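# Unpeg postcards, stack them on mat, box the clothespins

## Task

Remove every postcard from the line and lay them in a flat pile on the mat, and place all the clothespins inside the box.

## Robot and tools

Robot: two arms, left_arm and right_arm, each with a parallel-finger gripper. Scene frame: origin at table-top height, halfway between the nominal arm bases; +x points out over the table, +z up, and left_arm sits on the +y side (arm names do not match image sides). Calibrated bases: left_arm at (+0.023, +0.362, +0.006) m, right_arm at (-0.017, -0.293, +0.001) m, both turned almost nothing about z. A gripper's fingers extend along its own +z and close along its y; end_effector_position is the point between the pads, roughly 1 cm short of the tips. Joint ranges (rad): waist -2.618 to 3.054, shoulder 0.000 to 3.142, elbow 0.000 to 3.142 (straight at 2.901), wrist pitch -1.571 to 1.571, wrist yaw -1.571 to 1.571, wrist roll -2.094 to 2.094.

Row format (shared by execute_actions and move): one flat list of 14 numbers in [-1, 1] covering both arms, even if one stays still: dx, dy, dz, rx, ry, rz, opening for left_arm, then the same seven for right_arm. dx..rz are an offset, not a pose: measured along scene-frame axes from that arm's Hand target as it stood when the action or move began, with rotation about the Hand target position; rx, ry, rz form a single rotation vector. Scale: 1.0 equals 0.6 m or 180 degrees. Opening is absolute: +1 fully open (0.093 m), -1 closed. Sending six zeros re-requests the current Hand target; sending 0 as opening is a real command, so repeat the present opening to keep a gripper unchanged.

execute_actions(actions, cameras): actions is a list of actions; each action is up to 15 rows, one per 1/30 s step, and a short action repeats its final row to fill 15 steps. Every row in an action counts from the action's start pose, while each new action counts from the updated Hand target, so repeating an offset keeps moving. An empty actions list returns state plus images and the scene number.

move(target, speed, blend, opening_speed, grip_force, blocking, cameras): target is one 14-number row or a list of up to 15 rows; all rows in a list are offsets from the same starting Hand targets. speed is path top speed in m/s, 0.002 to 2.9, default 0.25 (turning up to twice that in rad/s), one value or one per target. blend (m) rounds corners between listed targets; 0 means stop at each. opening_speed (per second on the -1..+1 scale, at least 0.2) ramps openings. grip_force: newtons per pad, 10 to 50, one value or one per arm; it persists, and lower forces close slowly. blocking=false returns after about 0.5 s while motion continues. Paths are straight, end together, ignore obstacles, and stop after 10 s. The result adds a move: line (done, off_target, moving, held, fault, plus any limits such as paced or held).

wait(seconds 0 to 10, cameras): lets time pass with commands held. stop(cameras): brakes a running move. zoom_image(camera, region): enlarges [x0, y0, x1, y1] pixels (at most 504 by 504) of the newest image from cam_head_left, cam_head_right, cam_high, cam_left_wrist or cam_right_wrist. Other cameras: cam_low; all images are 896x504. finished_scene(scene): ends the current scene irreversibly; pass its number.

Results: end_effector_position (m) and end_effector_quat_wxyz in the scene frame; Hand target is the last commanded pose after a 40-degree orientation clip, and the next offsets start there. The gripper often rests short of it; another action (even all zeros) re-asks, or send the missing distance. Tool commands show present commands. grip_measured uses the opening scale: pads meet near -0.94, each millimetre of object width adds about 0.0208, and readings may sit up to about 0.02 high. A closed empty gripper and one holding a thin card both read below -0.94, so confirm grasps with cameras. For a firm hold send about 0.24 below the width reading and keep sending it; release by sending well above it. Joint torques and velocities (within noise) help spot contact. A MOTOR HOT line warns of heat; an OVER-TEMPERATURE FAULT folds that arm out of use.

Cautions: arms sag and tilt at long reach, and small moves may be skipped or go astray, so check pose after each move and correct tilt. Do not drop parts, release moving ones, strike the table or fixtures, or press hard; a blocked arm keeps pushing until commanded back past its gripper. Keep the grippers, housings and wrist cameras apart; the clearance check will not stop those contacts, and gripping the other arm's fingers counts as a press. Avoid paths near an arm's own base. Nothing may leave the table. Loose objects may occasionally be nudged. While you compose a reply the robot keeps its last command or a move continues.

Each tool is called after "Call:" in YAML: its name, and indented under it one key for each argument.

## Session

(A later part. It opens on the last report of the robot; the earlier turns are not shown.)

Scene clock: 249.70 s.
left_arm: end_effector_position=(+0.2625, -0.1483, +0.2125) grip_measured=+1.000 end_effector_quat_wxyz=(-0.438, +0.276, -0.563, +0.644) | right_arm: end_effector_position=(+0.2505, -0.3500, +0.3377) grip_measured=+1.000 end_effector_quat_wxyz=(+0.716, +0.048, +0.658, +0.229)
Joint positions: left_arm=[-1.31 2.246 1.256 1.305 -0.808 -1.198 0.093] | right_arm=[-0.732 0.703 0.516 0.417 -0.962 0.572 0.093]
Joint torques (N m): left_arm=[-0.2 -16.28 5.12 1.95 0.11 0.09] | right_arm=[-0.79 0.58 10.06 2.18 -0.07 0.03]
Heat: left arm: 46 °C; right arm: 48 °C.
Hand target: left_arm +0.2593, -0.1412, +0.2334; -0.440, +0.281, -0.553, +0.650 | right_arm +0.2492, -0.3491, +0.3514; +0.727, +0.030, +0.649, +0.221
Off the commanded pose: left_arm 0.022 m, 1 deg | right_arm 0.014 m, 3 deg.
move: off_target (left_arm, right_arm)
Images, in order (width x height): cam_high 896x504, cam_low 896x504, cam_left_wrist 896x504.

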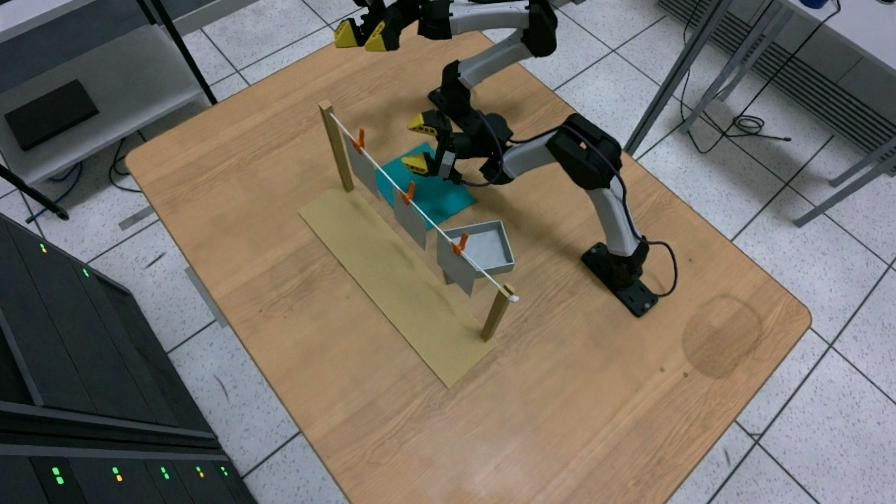

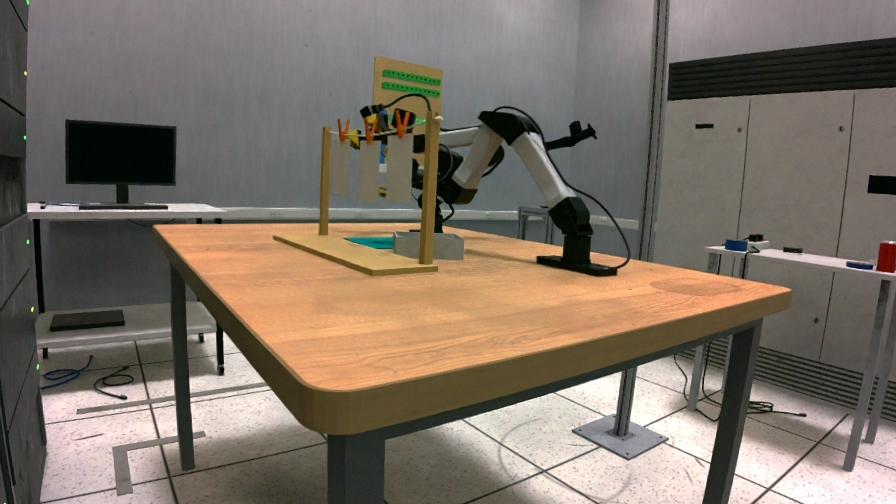

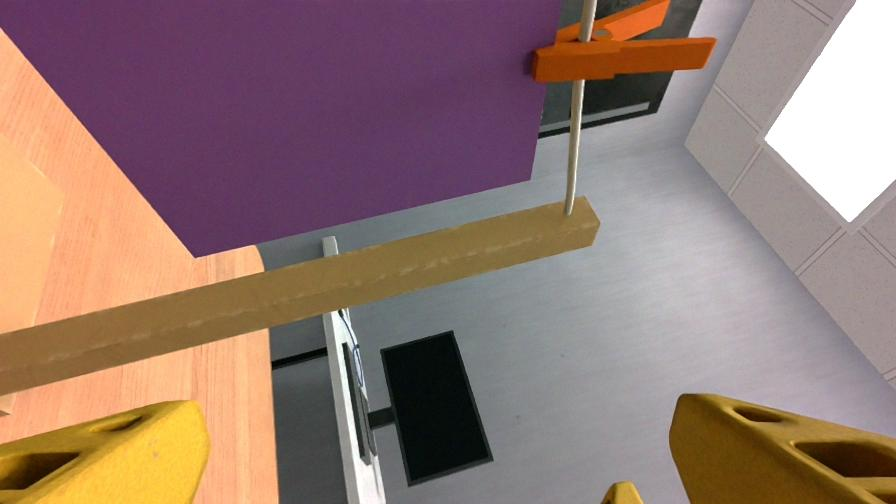

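Call:
move:
  target:
    - [-0.033, 0.167, -0.055, 0.382, -0.262, -0.066, 0, 0.15, 0.0, 0.1, -0.234, 0.033, 0.42, 0]
    - [0.09, 0.178, -0.06, 0.382, -0.262, -0.066, 0, 0.19, 0.133, 0.08, -0.234, 0.033, 0.42, 0]
  blend: 0.02
  cameras: ["cam_head_left","cam_high","cam_low","cam_left_wrist","cam_right_wrist"]

Scene clock: 308.90 s.
left_arm: end_effector_position=(+0.3096, -0.0271, +0.1941) grip_measured=+0.002 end_effector_quat_wxyz=(+0.625, +0.324, +0.632, -0.324) | right_arm: end_effector_position=(+0.3635, -0.2686, +0.3941) grip_measured=+0.002 end_effector_quat_wxyz=(+0.595, -0.401, +0.582, +0.383)
Joint positions: left_arm=[-0.889 1.75 0.7 1.042 0.023 -0.004 0.045] | right_arm=[-0.387 1.57 1.295 0.606 -1.567 0.3 0.045]
Joint torques (N m): left_arm=[0.36 -6.06 9.61 2.5 0.22 0.02] | right_arm=[-0.25 -5.19 9.4 1.49 0.04 -0.18]
Heat: left arm: 60 °C; right arm: 50 °C.
Hand target: left_arm +0.3135, -0.0342, +0.1976; +0.626, +0.329, +0.627, -0.326 | right_arm +0.3633, -0.2694, +0.3993; +0.375, -0.599, +0.598, +0.378
Off the commanded pose: left_arm 0.009 m, 1 deg | right_arm 0.005 m, 34 deg.
joint sent to its limit (right arm) — joint 5 (wrist yaw), lower limit. The joint targets are off in orientation, not in position.
move: off_target (right_arm); limits=paced
Images, in order (width x height): cam_head_left 896x504, cam_high 896x504, cam_low 896x504, cam_left_wrist 896x504, cam_right_wrist 896x504.

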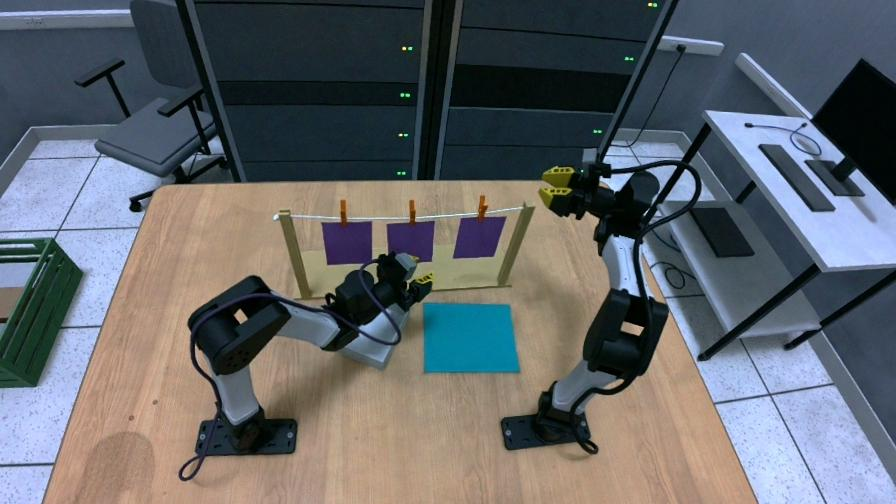

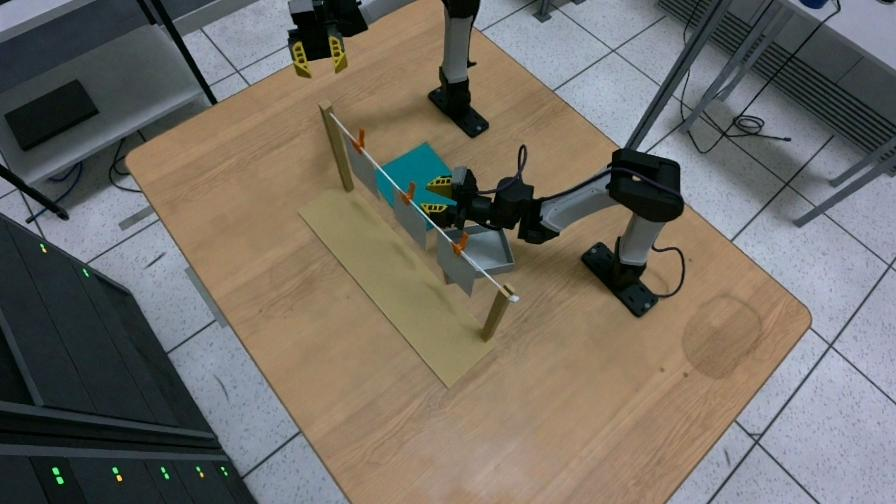

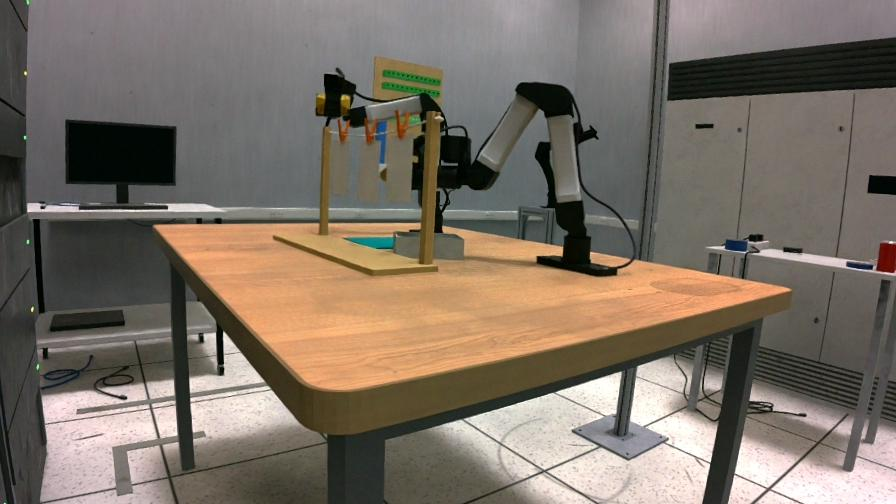

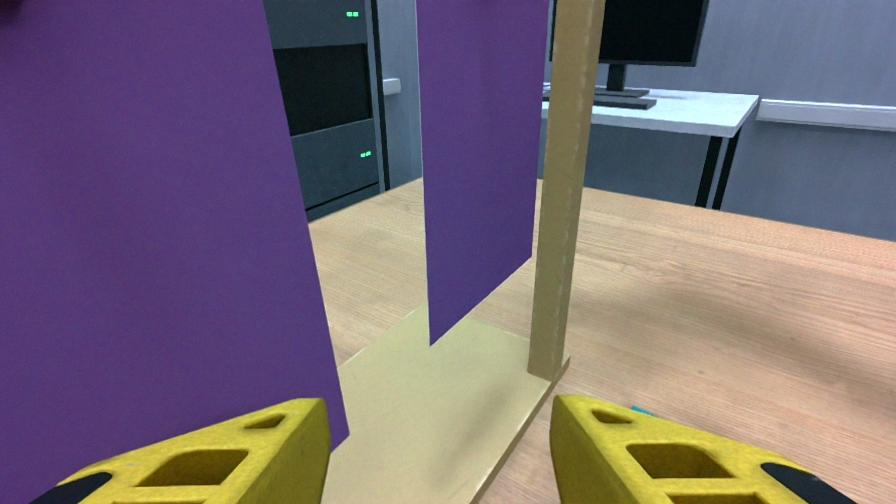

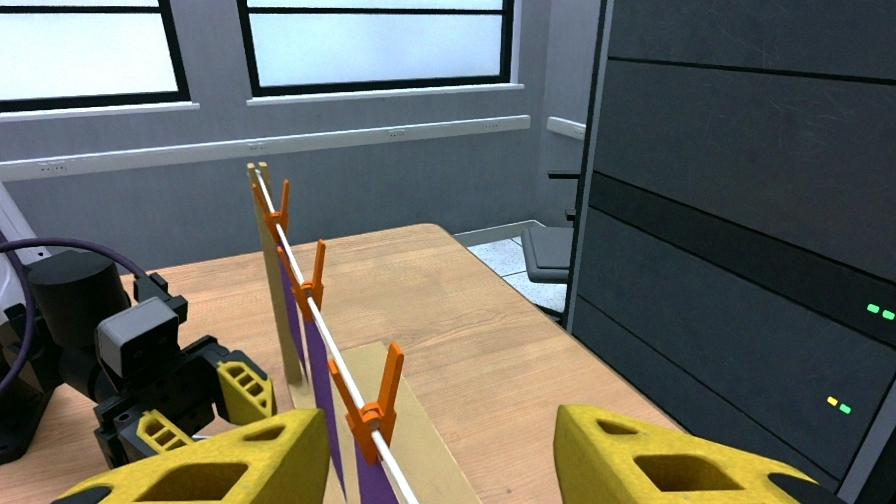

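Call:
move:
  target:
    - [0,0,0,0,0,0,-0.4, 0, -0.03, 0.05, -0.192, 0, 0, 0.2]
    - [0.084,-0.118,0.0015,0,0,0,-0.4, 0, 0.04, 0.05, -0.192, 0, 0, 0.2]
    - [0.084,-0.118,0.0015,0,0,0,-1, 0, 0.04, 0.05, -0.192, 0, 0, 0.2]
  speed: 0.1
  opening_speed: 0.5
  cameras: ["cam_head_right","cam_high","cam_left_wrist","cam_right_wrist"]

Scene clock: 341.03 s.
left_arm: end_effector_position=(+0.3491, -0.0801, +0.1966) grip_measured=-0.398 end_effector_quat_wxyz=(+0.626, +0.324, +0.631, -0.324) | right_arm: end_effector_position=(+0.3620, -0.2572, +0.4268) grip_measured=+0.198 end_effector_quat_wxyz=(+0.611, -0.442, +0.551, +0.357)
Joint positions: left_arm=[-0.889 1.949 0.989 0.954 0.024 -0.004 0.026] | right_arm=[-0.358 1.58 1.406 0.606 -1.567 0.286 0.055]
Joint torques (N m): left_arm=[0.01 -8.03 10.18 2.49 0.15 0.02] | right_arm=[0.58 -4.53 9.39 1.33 0.11 -0.21]
Heat: left arm: 50 °C; right arm: 50 °C.
Hand target: left_arm +0.3518, -0.0882, +0.1983; +0.626, +0.329, +0.627, -0.326 (not the last commanded pose) | right_arm +0.3633, -0.2553, +0.4292; +0.353, -0.616, +0.659, +0.248 (not the last commanded pose)
Tool commands: left_gripper/opening=-0.4 right_gripper/opening=+0.2
Off the commanded pose: left_arm 0.029 m, 1 deg | right_arm 0.012 m, 63 deg; orientation clipped.
joint sent to its limit (right arm) — joint 5 (wrist yaw), lower limit.
move: off_target (left_arm, right_arm; path cut at 10 s); path passed 1 of 3 targets; target 3's new opening was not sent; limits=paced
Images, in order (width x height): cam_head_right 896x504, cam_high 896x504, cam_left_wrist 896x504, cam_right_wrist 896x504.

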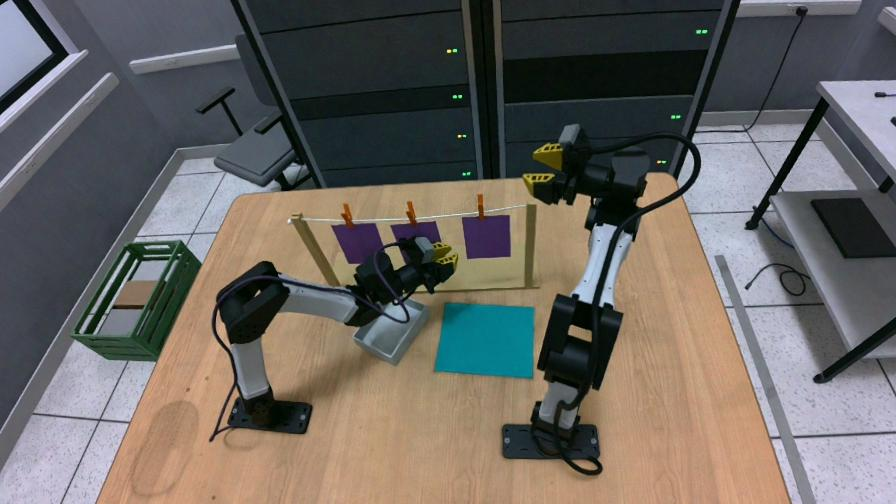

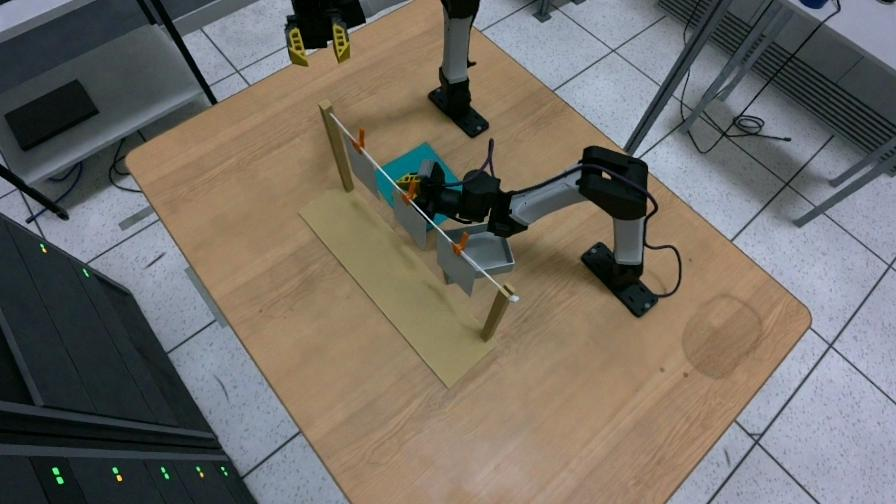

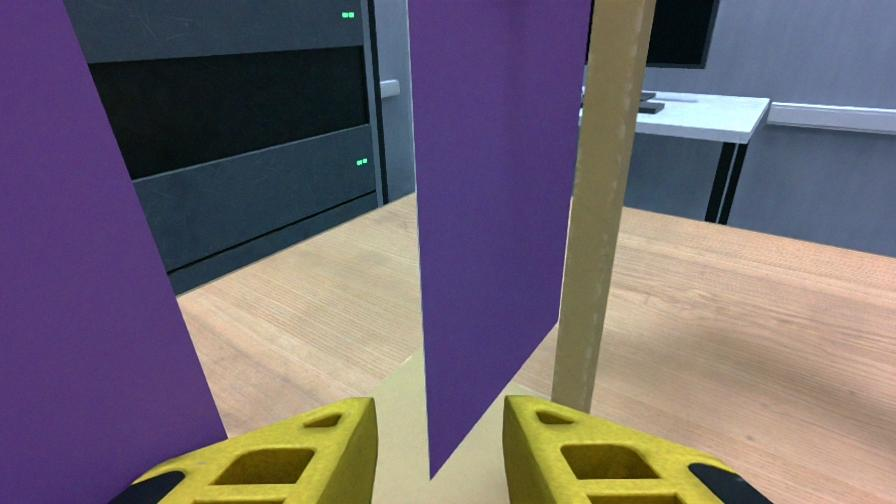

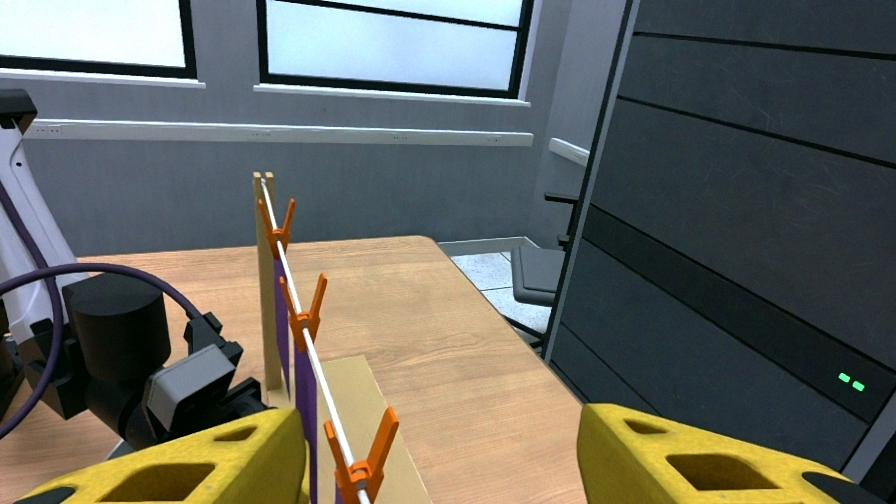

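Call:
move:
  target:
    - [0.022,-0.032,0,0,0,0,-0.4, -0.19, -0.075, -0.04, -0.056, 0.119, -0.462, 0.2]
    - [0.022,-0.032,0,0,0,0,-0.4, -0.105, 0.09, -0.115, -0.169, 0.044, 0.027, 0.2]
  speed: 0.25

Call:
move:
  target: [0,0,0,0,0,0,-1,0,0,0,0,0,0,0.2]
  opening_speed: 0.3
  cameras: ["cam_head_right","cam_high","cam_left_wrist","cam_right_wrist"]

Scene clock: 368.73 s.
left_arm: end_effector_position=(+0.3630, -0.0988, +0.1968) grip_measured=-0.398 end_effector_quat_wxyz=(+0.626, +0.324, +0.631, -0.324) | right_arm: end_effector_position=(+0.3006, -0.2055, +0.3572) grip_measured=+0.198 end_effector_quat_wxyz=(+0.322, -0.629, +0.708, +0.005)
Joint positions: left_arm=[-0.889 2.018 1.098 0.913 0.024 -0.004 0.026] | right_arm=[0.081 1.583 2.11 -1.554 -0.387 -1.268 0.055]
Joint torques (N m): left_arm=[-0.16 -8.64 10.39 2.49 0.14 0.03] | right_arm=[0.44 -3.73 7.23 1.4 -0.52 -0.15]
Heat: left arm: 48 °C; right arm: 49 °C.
Hand target: left_arm +0.3650, -0.1073, +0.1982; +0.626, +0.329, +0.627, -0.326 | right_arm +0.3003, -0.2013, +0.3603; +0.122, -0.696, +0.697, +0.122
Off the commanded pose: left_arm 0.009 m, 1 deg | right_arm 0.005 m, 28 deg.
joint sent to its limit (right arm) — joint 4 (wrist pitch), lower limit. The joint targets are off in orientation, not in position.
move: off_target (right_arm)

Scene clock: 370.93 s.
left_arm: end_effector_position=(+0.3630, -0.0988, +0.1968) grip_measured=-0.974 end_effector_quat_wxyz=(+0.626, +0.324, +0.631, -0.324) | right_arm: end_effector_position=(+0.3006, -0.2055, +0.3572) grip_measured=+0.198 end_effector_quat_wxyz=(+0.322, -0.629, +0.707, +0.005)
Joint positions: left_arm=[-0.889 2.018 1.098 0.913 0.024 -0.004 0] | right_arm=[0.081 1.583 2.11 -1.554 -0.387 -1.27 0.055]
Joint torques (N m): left_arm=[-0.06 -8.59 10.37 2.48 0.16 0.01] | right_arm=[0.53 -3.79 7.19 1.39 -0.53 -0.14]
Heat: left arm: 48 °C; right arm: 49 °C.
Hand target: left_arm +0.3650, -0.1073, +0.1981; +0.626, +0.329, +0.627, -0.326 | right_arm +0.3003, -0.2013, +0.3603; +0.122, -0.696, +0.697, +0.122
Off the commanded pose: left_arm 0.009 m, 1 deg | right_arm 0.005 m, 28 deg.
joint sent to its limit (right arm) — joint 4 (wrist pitch), lower limit. The joint targets are off in orientation, not in position.
move: off_target (right_arm)
Images, in order (width x height): cam_head_right 896x504, cam_high 896x504, cam_left_wrist 896x504, cam_right_wrist 896x504.

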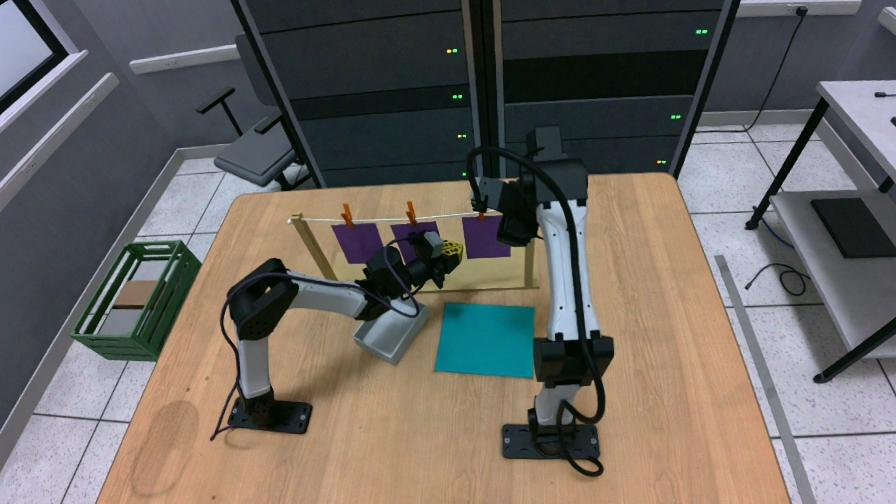

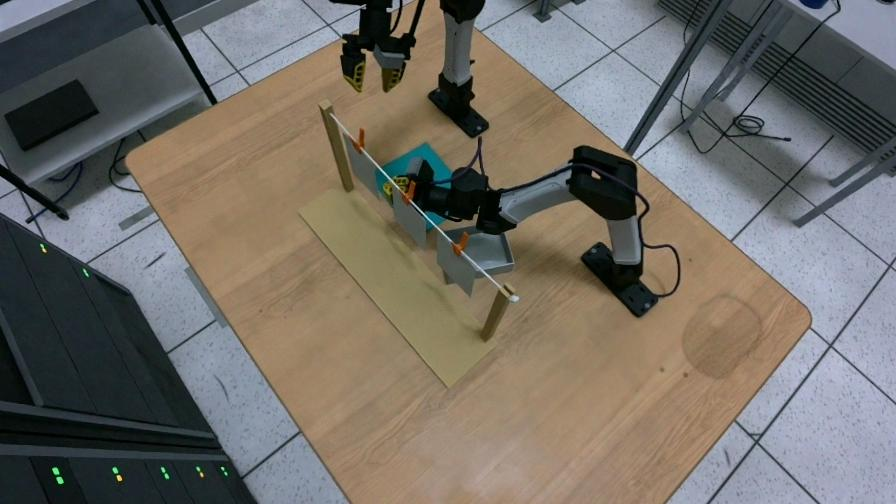

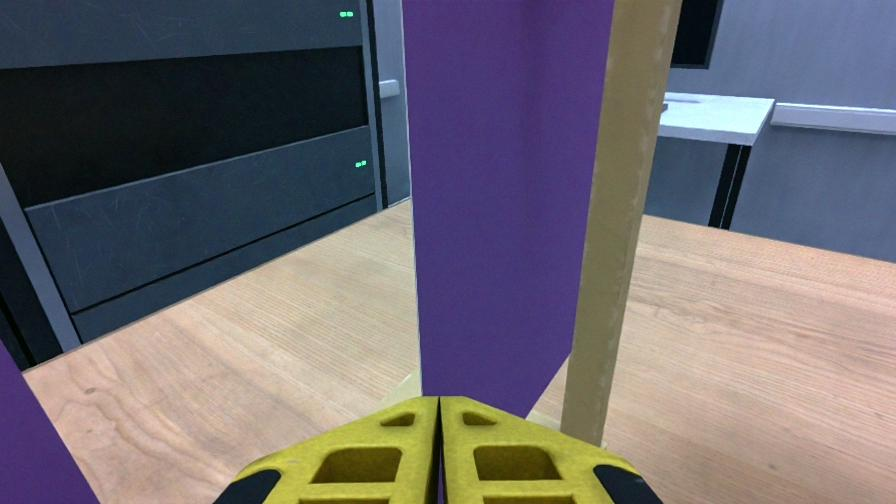

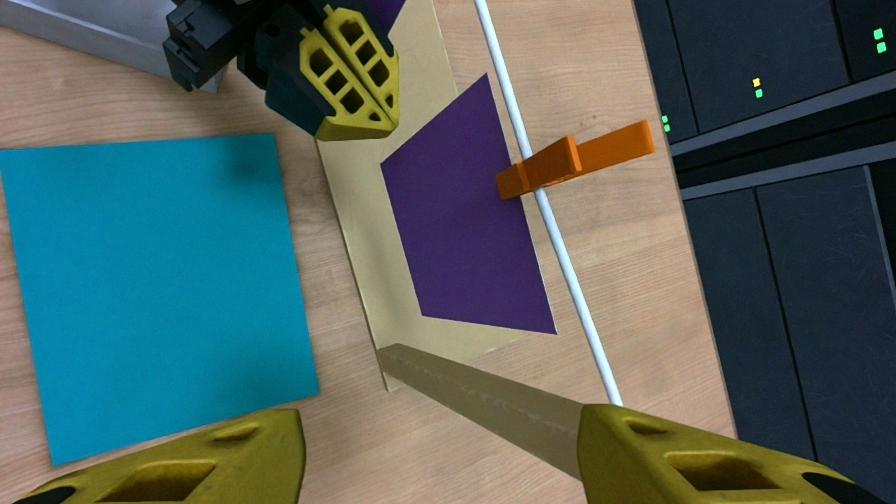

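Call:
move:
  target:
    - [0,0,0,0,0,0,-0.4,0,0,0,0,0,0,0.2]
    - [0.0265,-0.038,0,0,0,0,-0.4,0,0,0,0,0,0,0.2]
    - [0.0265,-0.038,0,0,0,0,-1,0,0,0,0,0,0,0.2]
  speed: 0.1
  grip_force: [25, 50]
  cameras: ["cam_head_right","cam_high","cam_left_wrist","cam_right_wrist"]

Scene clock: 392.50 s.
left_arm: end_effector_position=(+0.3789, -0.1217, +0.1974) grip_measured=-0.974 end_effector_quat_wxyz=(+0.626, +0.325, +0.631, -0.324) | right_arm: end_effector_position=(+0.3006, -0.2055, +0.3572) grip_measured=+0.198 end_effector_quat_wxyz=(+0.322, -0.629, +0.707, +0.005)
Joint positions: left_arm=[-0.89 2.102 1.237 0.859 0.025 -0.002 0] | right_arm=[0.081 1.583 2.11 -1.554 -0.387 -1.27 0.055]
Joint torques (N m): left_arm=[-0.16 -9.51 10.66 2.46 0.13 0] | right_arm=[0.35 -3.86 7.3 1.32 -0.54 -0.15]
Heat: left arm: 49 °C; right arm: 47 °C.
Hand target: left_arm +0.3809, -0.1302, +0.1982; +0.626, +0.329, +0.627, -0.326 | right_arm +0.3003, -0.2013, +0.3603; +0.122, -0.696, +0.697, +0.122
Off the commanded pose: left_arm 0.009 m, 1 deg | right_arm 0.005 m, 28 deg.
joint sent to its limit (right arm) — joint 4 (wrist pitch), lower limit. The joint targets are off in orientation, not in position.
grip_force (N): 25, 50
move: off_target (right_arm)
Images, in order (width x height): cam_head_right 896x504, cam_high 896x504, cam_left_wrist 896x504, cam_right_wrist 896x504.

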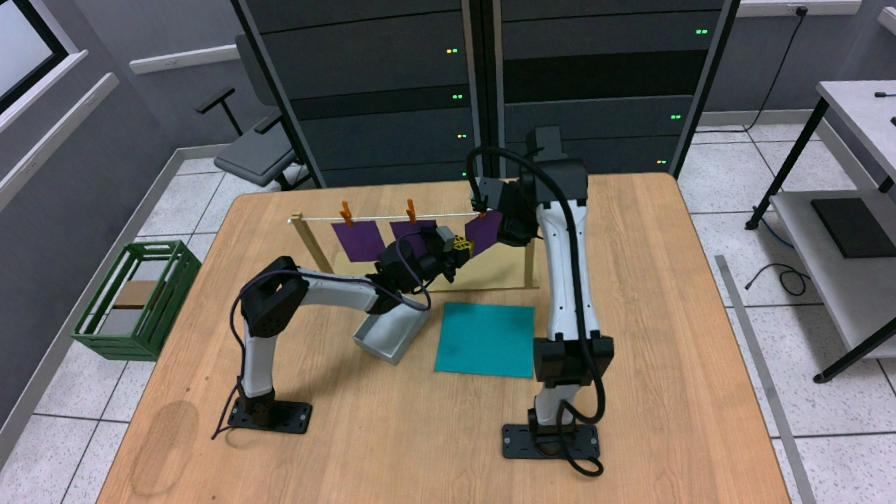

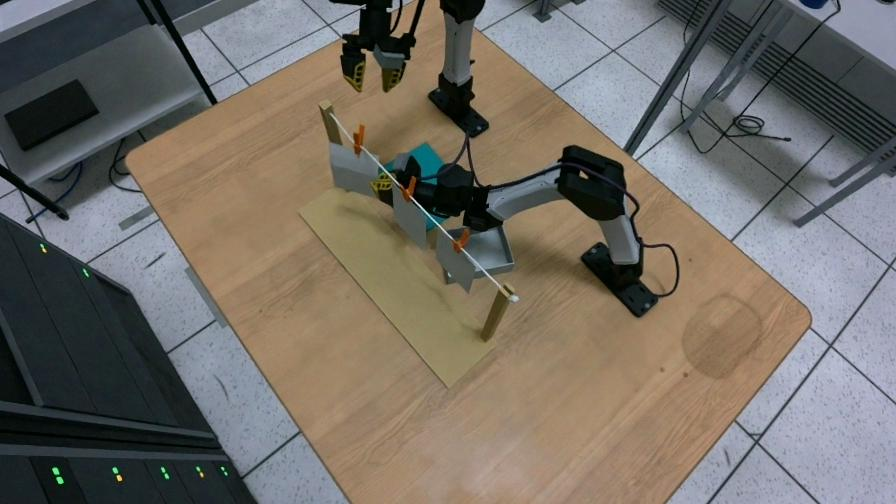

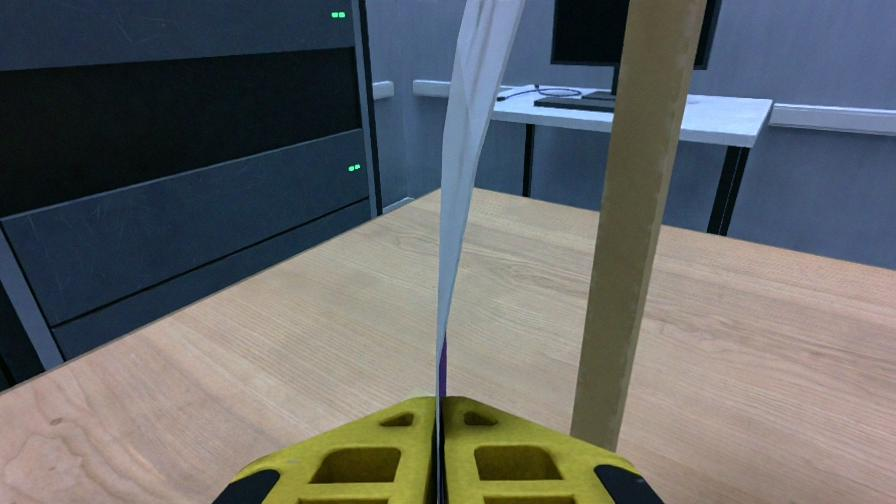

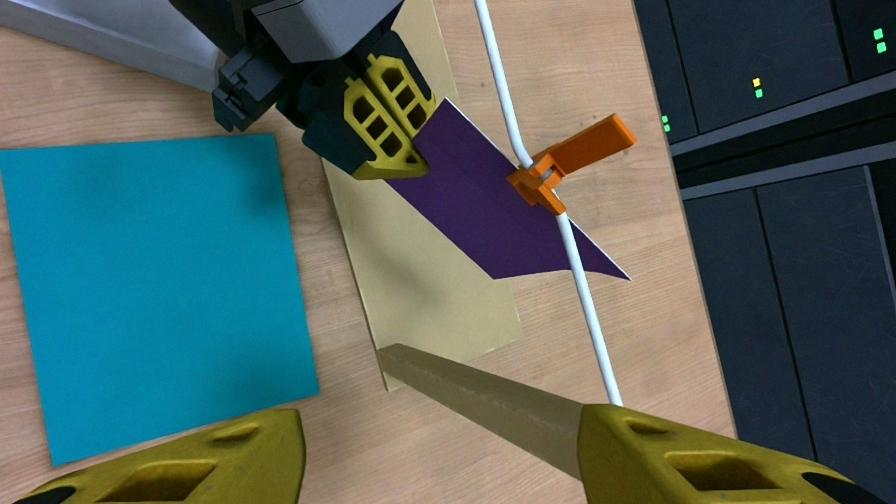

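Call:
zoom_image:
  camera: "cam_right_wrist"
  region: [400, 60, 700, 300]

Call:
zoom_image:
  camera: "cam_high"
  region: [310, 90, 440, 210]

Scaled by 1.680 from the camera's 896x504 image, which has a finer 1280x720 frame.

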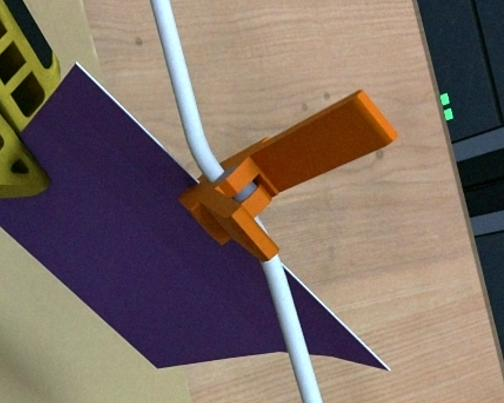

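Scaled by 3.877 from the camera's 896x504 image, which has a finer 1280x720 frame.

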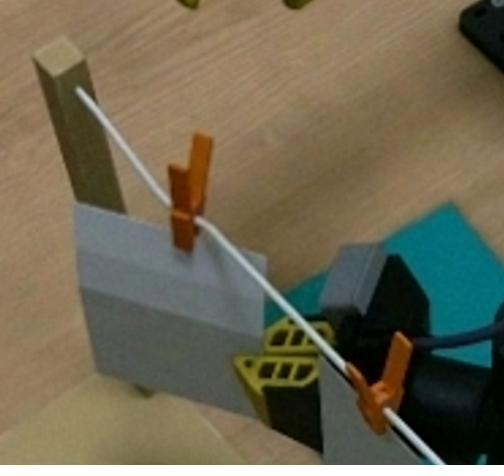

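Call:
move:
  target:
    - [0,0,0,0,0,0,-1,-0.017,0.05,0.067,0.022,-0.072,-0.803,1]
    - [0,0,0,0,0,0,-1,0.105,0.158,0.058,0.022,-0.072,-0.803,1]
  speed: 0.5
  cameras: ["cam_head_right","cam_high","cam_right_wrist"]

Scene clock: 431.67 s.
left_arm: end_effector_position=(+0.3789, -0.1217, +0.1974) grip_measured=-0.974 end_effector_quat_wxyz=(+0.626, +0.325, +0.631, -0.324) | right_arm: end_effector_position=(+0.3622, -0.1077, +0.3918) grip_measured=+1.000 end_effector_quat_wxyz=(+0.429, +0.348, +0.829, +0.085)
Joint positions: left_arm=[-0.89 2.102 1.237 0.859 0.025 -0.002 0] | right_arm=[0.709 1.979 2.636 -1.563 0.667 1.262 0.093]
Joint torques (N m): left_arm=[-0.2 -9.46 10.67 2.5 0.13 0.01] | right_arm=[0.36 -6.43 6.53 1.53 0.61 0.06]
Heat: left arm: 51 °C; right arm: 46 °C.
Hand target: left_arm +0.3809, -0.1302, +0.1982; +0.626, +0.329, +0.627, -0.326 | right_arm +0.3633, -0.1064, +0.3951; +0.230, +0.447, +0.856, -0.121
Off the commanded pose: left_arm 0.009 m, 1 deg | right_arm 0.004 m, 35 deg.
joint sent to its limit (right arm) — joint 4 (wrist pitch), lower limit. The joint targets are off in orientation, not in position.
grip_force (N): 25, 50
move: off_target (right_arm)
Images, in order (width x height): cam_head_right 896x504, cam_high 896x504, cam_right_wrist 896x504.

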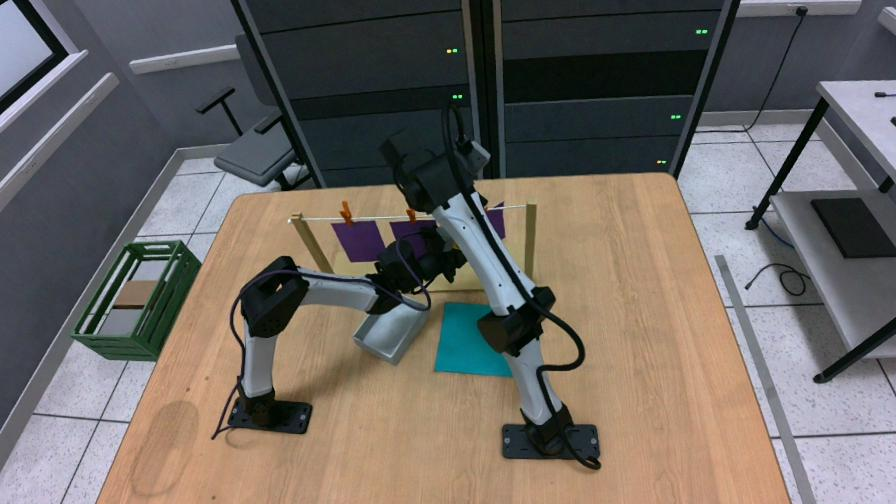

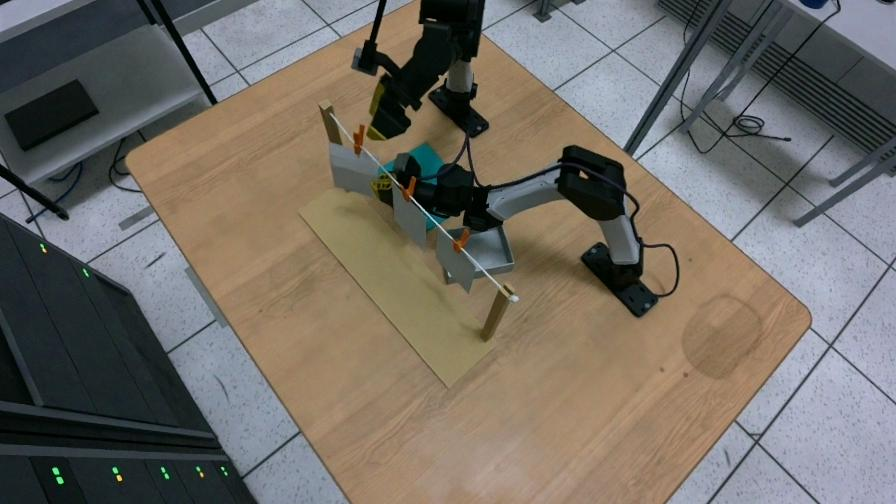

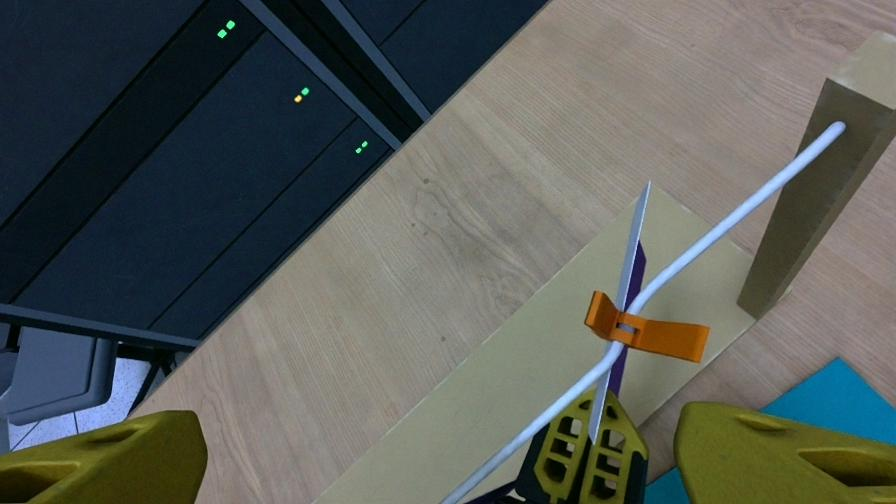

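Call:
move:
  target: [-0.02,-0.018,0,0,0,0.139,-1,-0.06,-0.008,-0.05,-0.087,-0.095,0.138,1]
  speed: 0.15
  cameras: ["cam_head_right","cam_high","cam_left_wrist","cam_right_wrist"]

Scene clock: 465.80 s.
left_arm: end_effector_position=(+0.3652, -0.1356, +0.2022) grip_measured=-0.974 end_effector_quat_wxyz=(+0.683, +0.186, +0.680, -0.192) | right_arm: end_effector_position=(+0.3333, -0.1054, +0.3523) grip_measured=+1.000 end_effector_quat_wxyz=(+0.451, +0.209, +0.863, -0.087)
Joint positions: left_arm=[-1.083 2.174 1.364 0.818 -0.582 -0.002 0] | right_arm=[0.831 1.886 2.291 -1.563 0.888 1.103 0.093]
Joint torques (N m): left_arm=[-0.03 -9.88 10.65 2.2 -0.07 0] | right_arm=[0.29 -9.83 4.93 1.15 0.74 -0.1]
Heat: left arm: 53 °C; right arm: 46 °C.
Hand target: left_arm +0.3688, -0.1410, +0.1983; +0.682, +0.185, +0.683, -0.183 | right_arm +0.3273, -0.1112, +0.3650; +0.432, +0.231, +0.864, -0.116
Off the commanded pose: left_arm 0.008 m, 1 deg | right_arm 0.015 m, 5 deg.
joint sent to its limit (right arm) — joint 4 (wrist pitch), lower limit. The joint targets are off in orientation, not in position.
grip_force (N): 25, 50
move: off_target (right_arm)
Images, in order (width x height): cam_head_right 896x504, cam_high 896x504, cam_left_wrist 896x504, cam_right_wrist 896x504.

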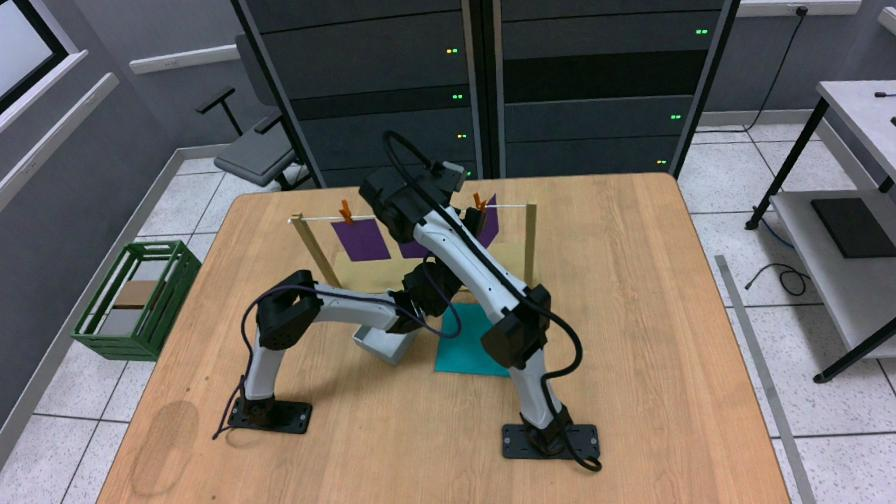

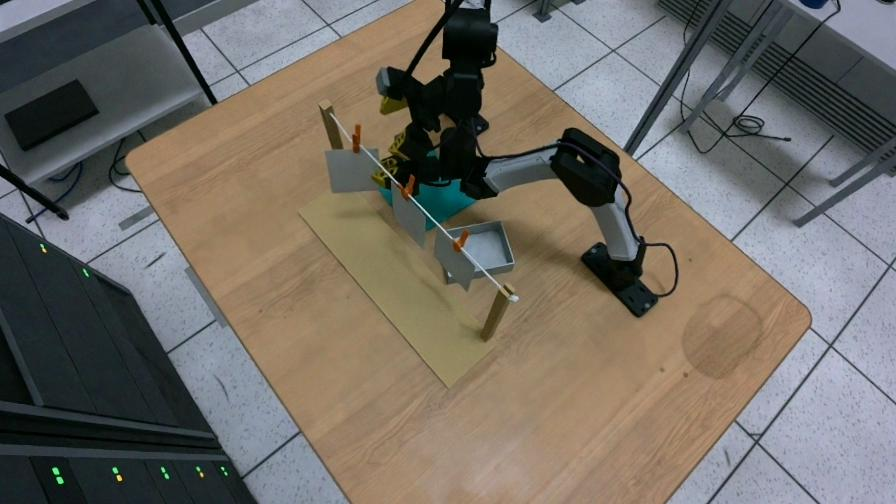

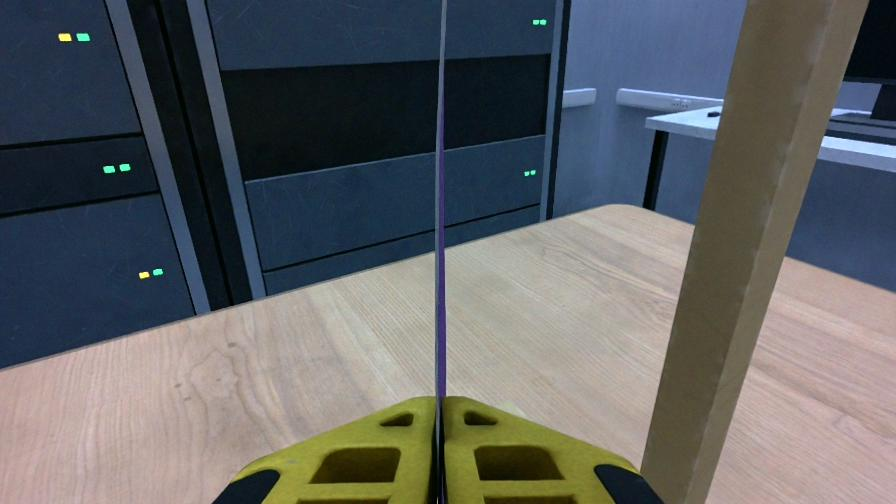

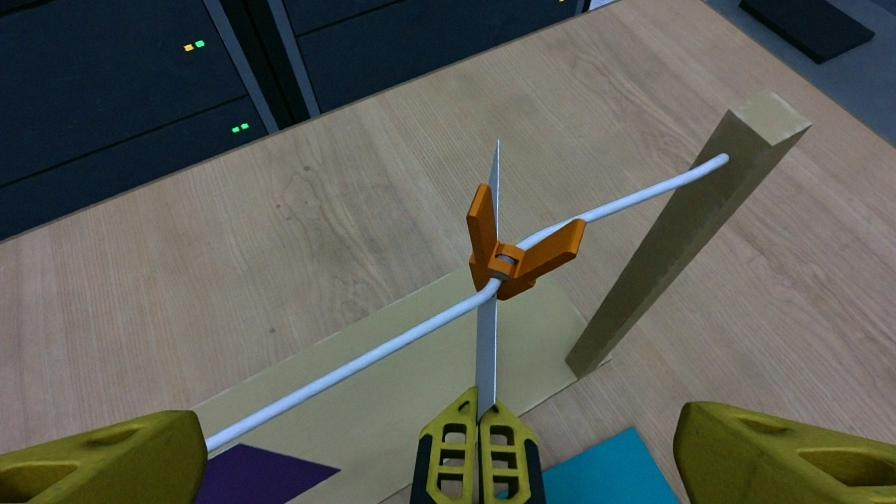

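Call:
move:
  target:
    - [0,0,0,0,0,0,-1,-0.017,-0.03,0,0,0,0,1]
    - [0,0,0,0,0,0,-1,0.1,-0.092,-0.075,0,0,0,1]
  speed: 0.1
  blend: 0.005
  cameras: ["cam_high","cam_low","cam_right_wrist"]

Scene clock: 484.73 s.
left_arm: end_effector_position=(+0.3653, -0.1355, +0.2021) grip_measured=-0.974 end_effector_quat_wxyz=(+0.683, +0.186, +0.680, -0.191) | right_arm: end_effector_position=(+0.3879, -0.1667, +0.3160) grip_measured=+1.000 end_effector_quat_wxyz=(+0.429, +0.231, +0.864, -0.127)
Joint positions: left_arm=[-1.083 2.174 1.364 0.818 -0.583 -0.002 0] | right_arm=[0.601 1.837 2.06 -1.29 0.816 0.897 0.093]
Joint torques (N m): left_arm=[0.02 -9.78 10.73 2.2 -0.06 -0.02] | right_arm=[-0.49 -8.66 5.72 1.4 0.32 -0.02]
Heat: left arm: 51 °C; right arm: 45 °C.
Hand target: left_arm +0.3688, -0.1410, +0.1982; +0.682, +0.185, +0.683, -0.183 | right_arm +0.3873, -0.1665, +0.3201; +0.432, +0.232, +0.864, -0.116
Off the commanded pose: left_arm 0.008 m, 1 deg | right_arm 0.004 m, 1 deg.
grip_force (N): 25, 50
move: done
Images, in order (width x height): cam_high 896x504, cam_low 896x504, cam_right_wrist 896x504.

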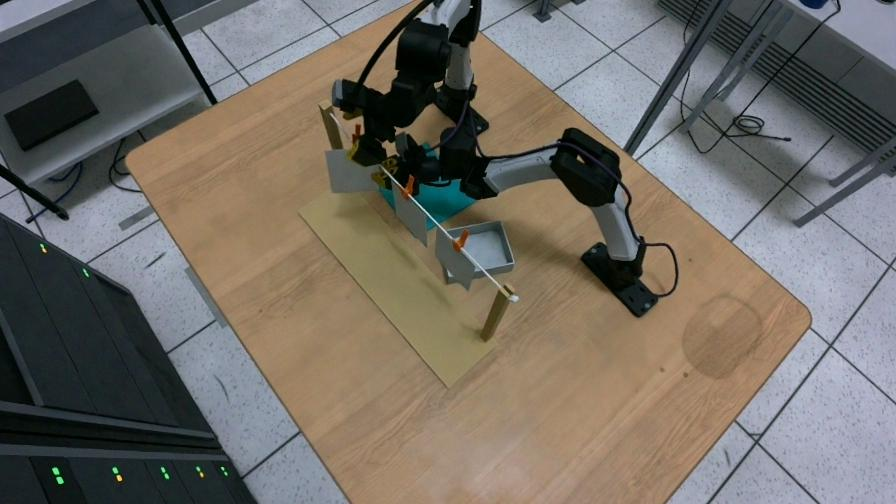

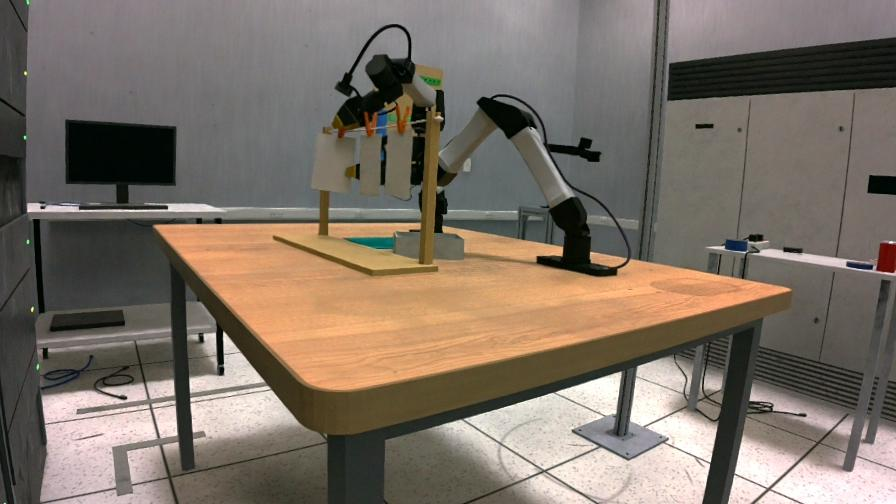

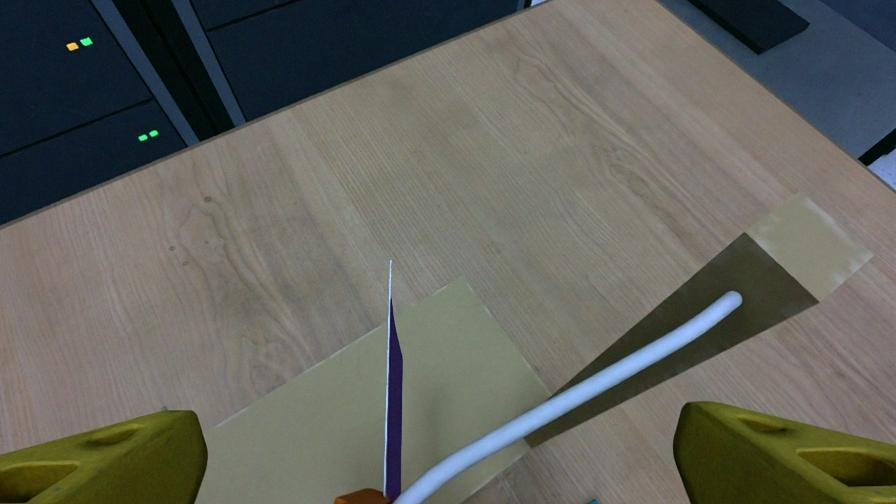

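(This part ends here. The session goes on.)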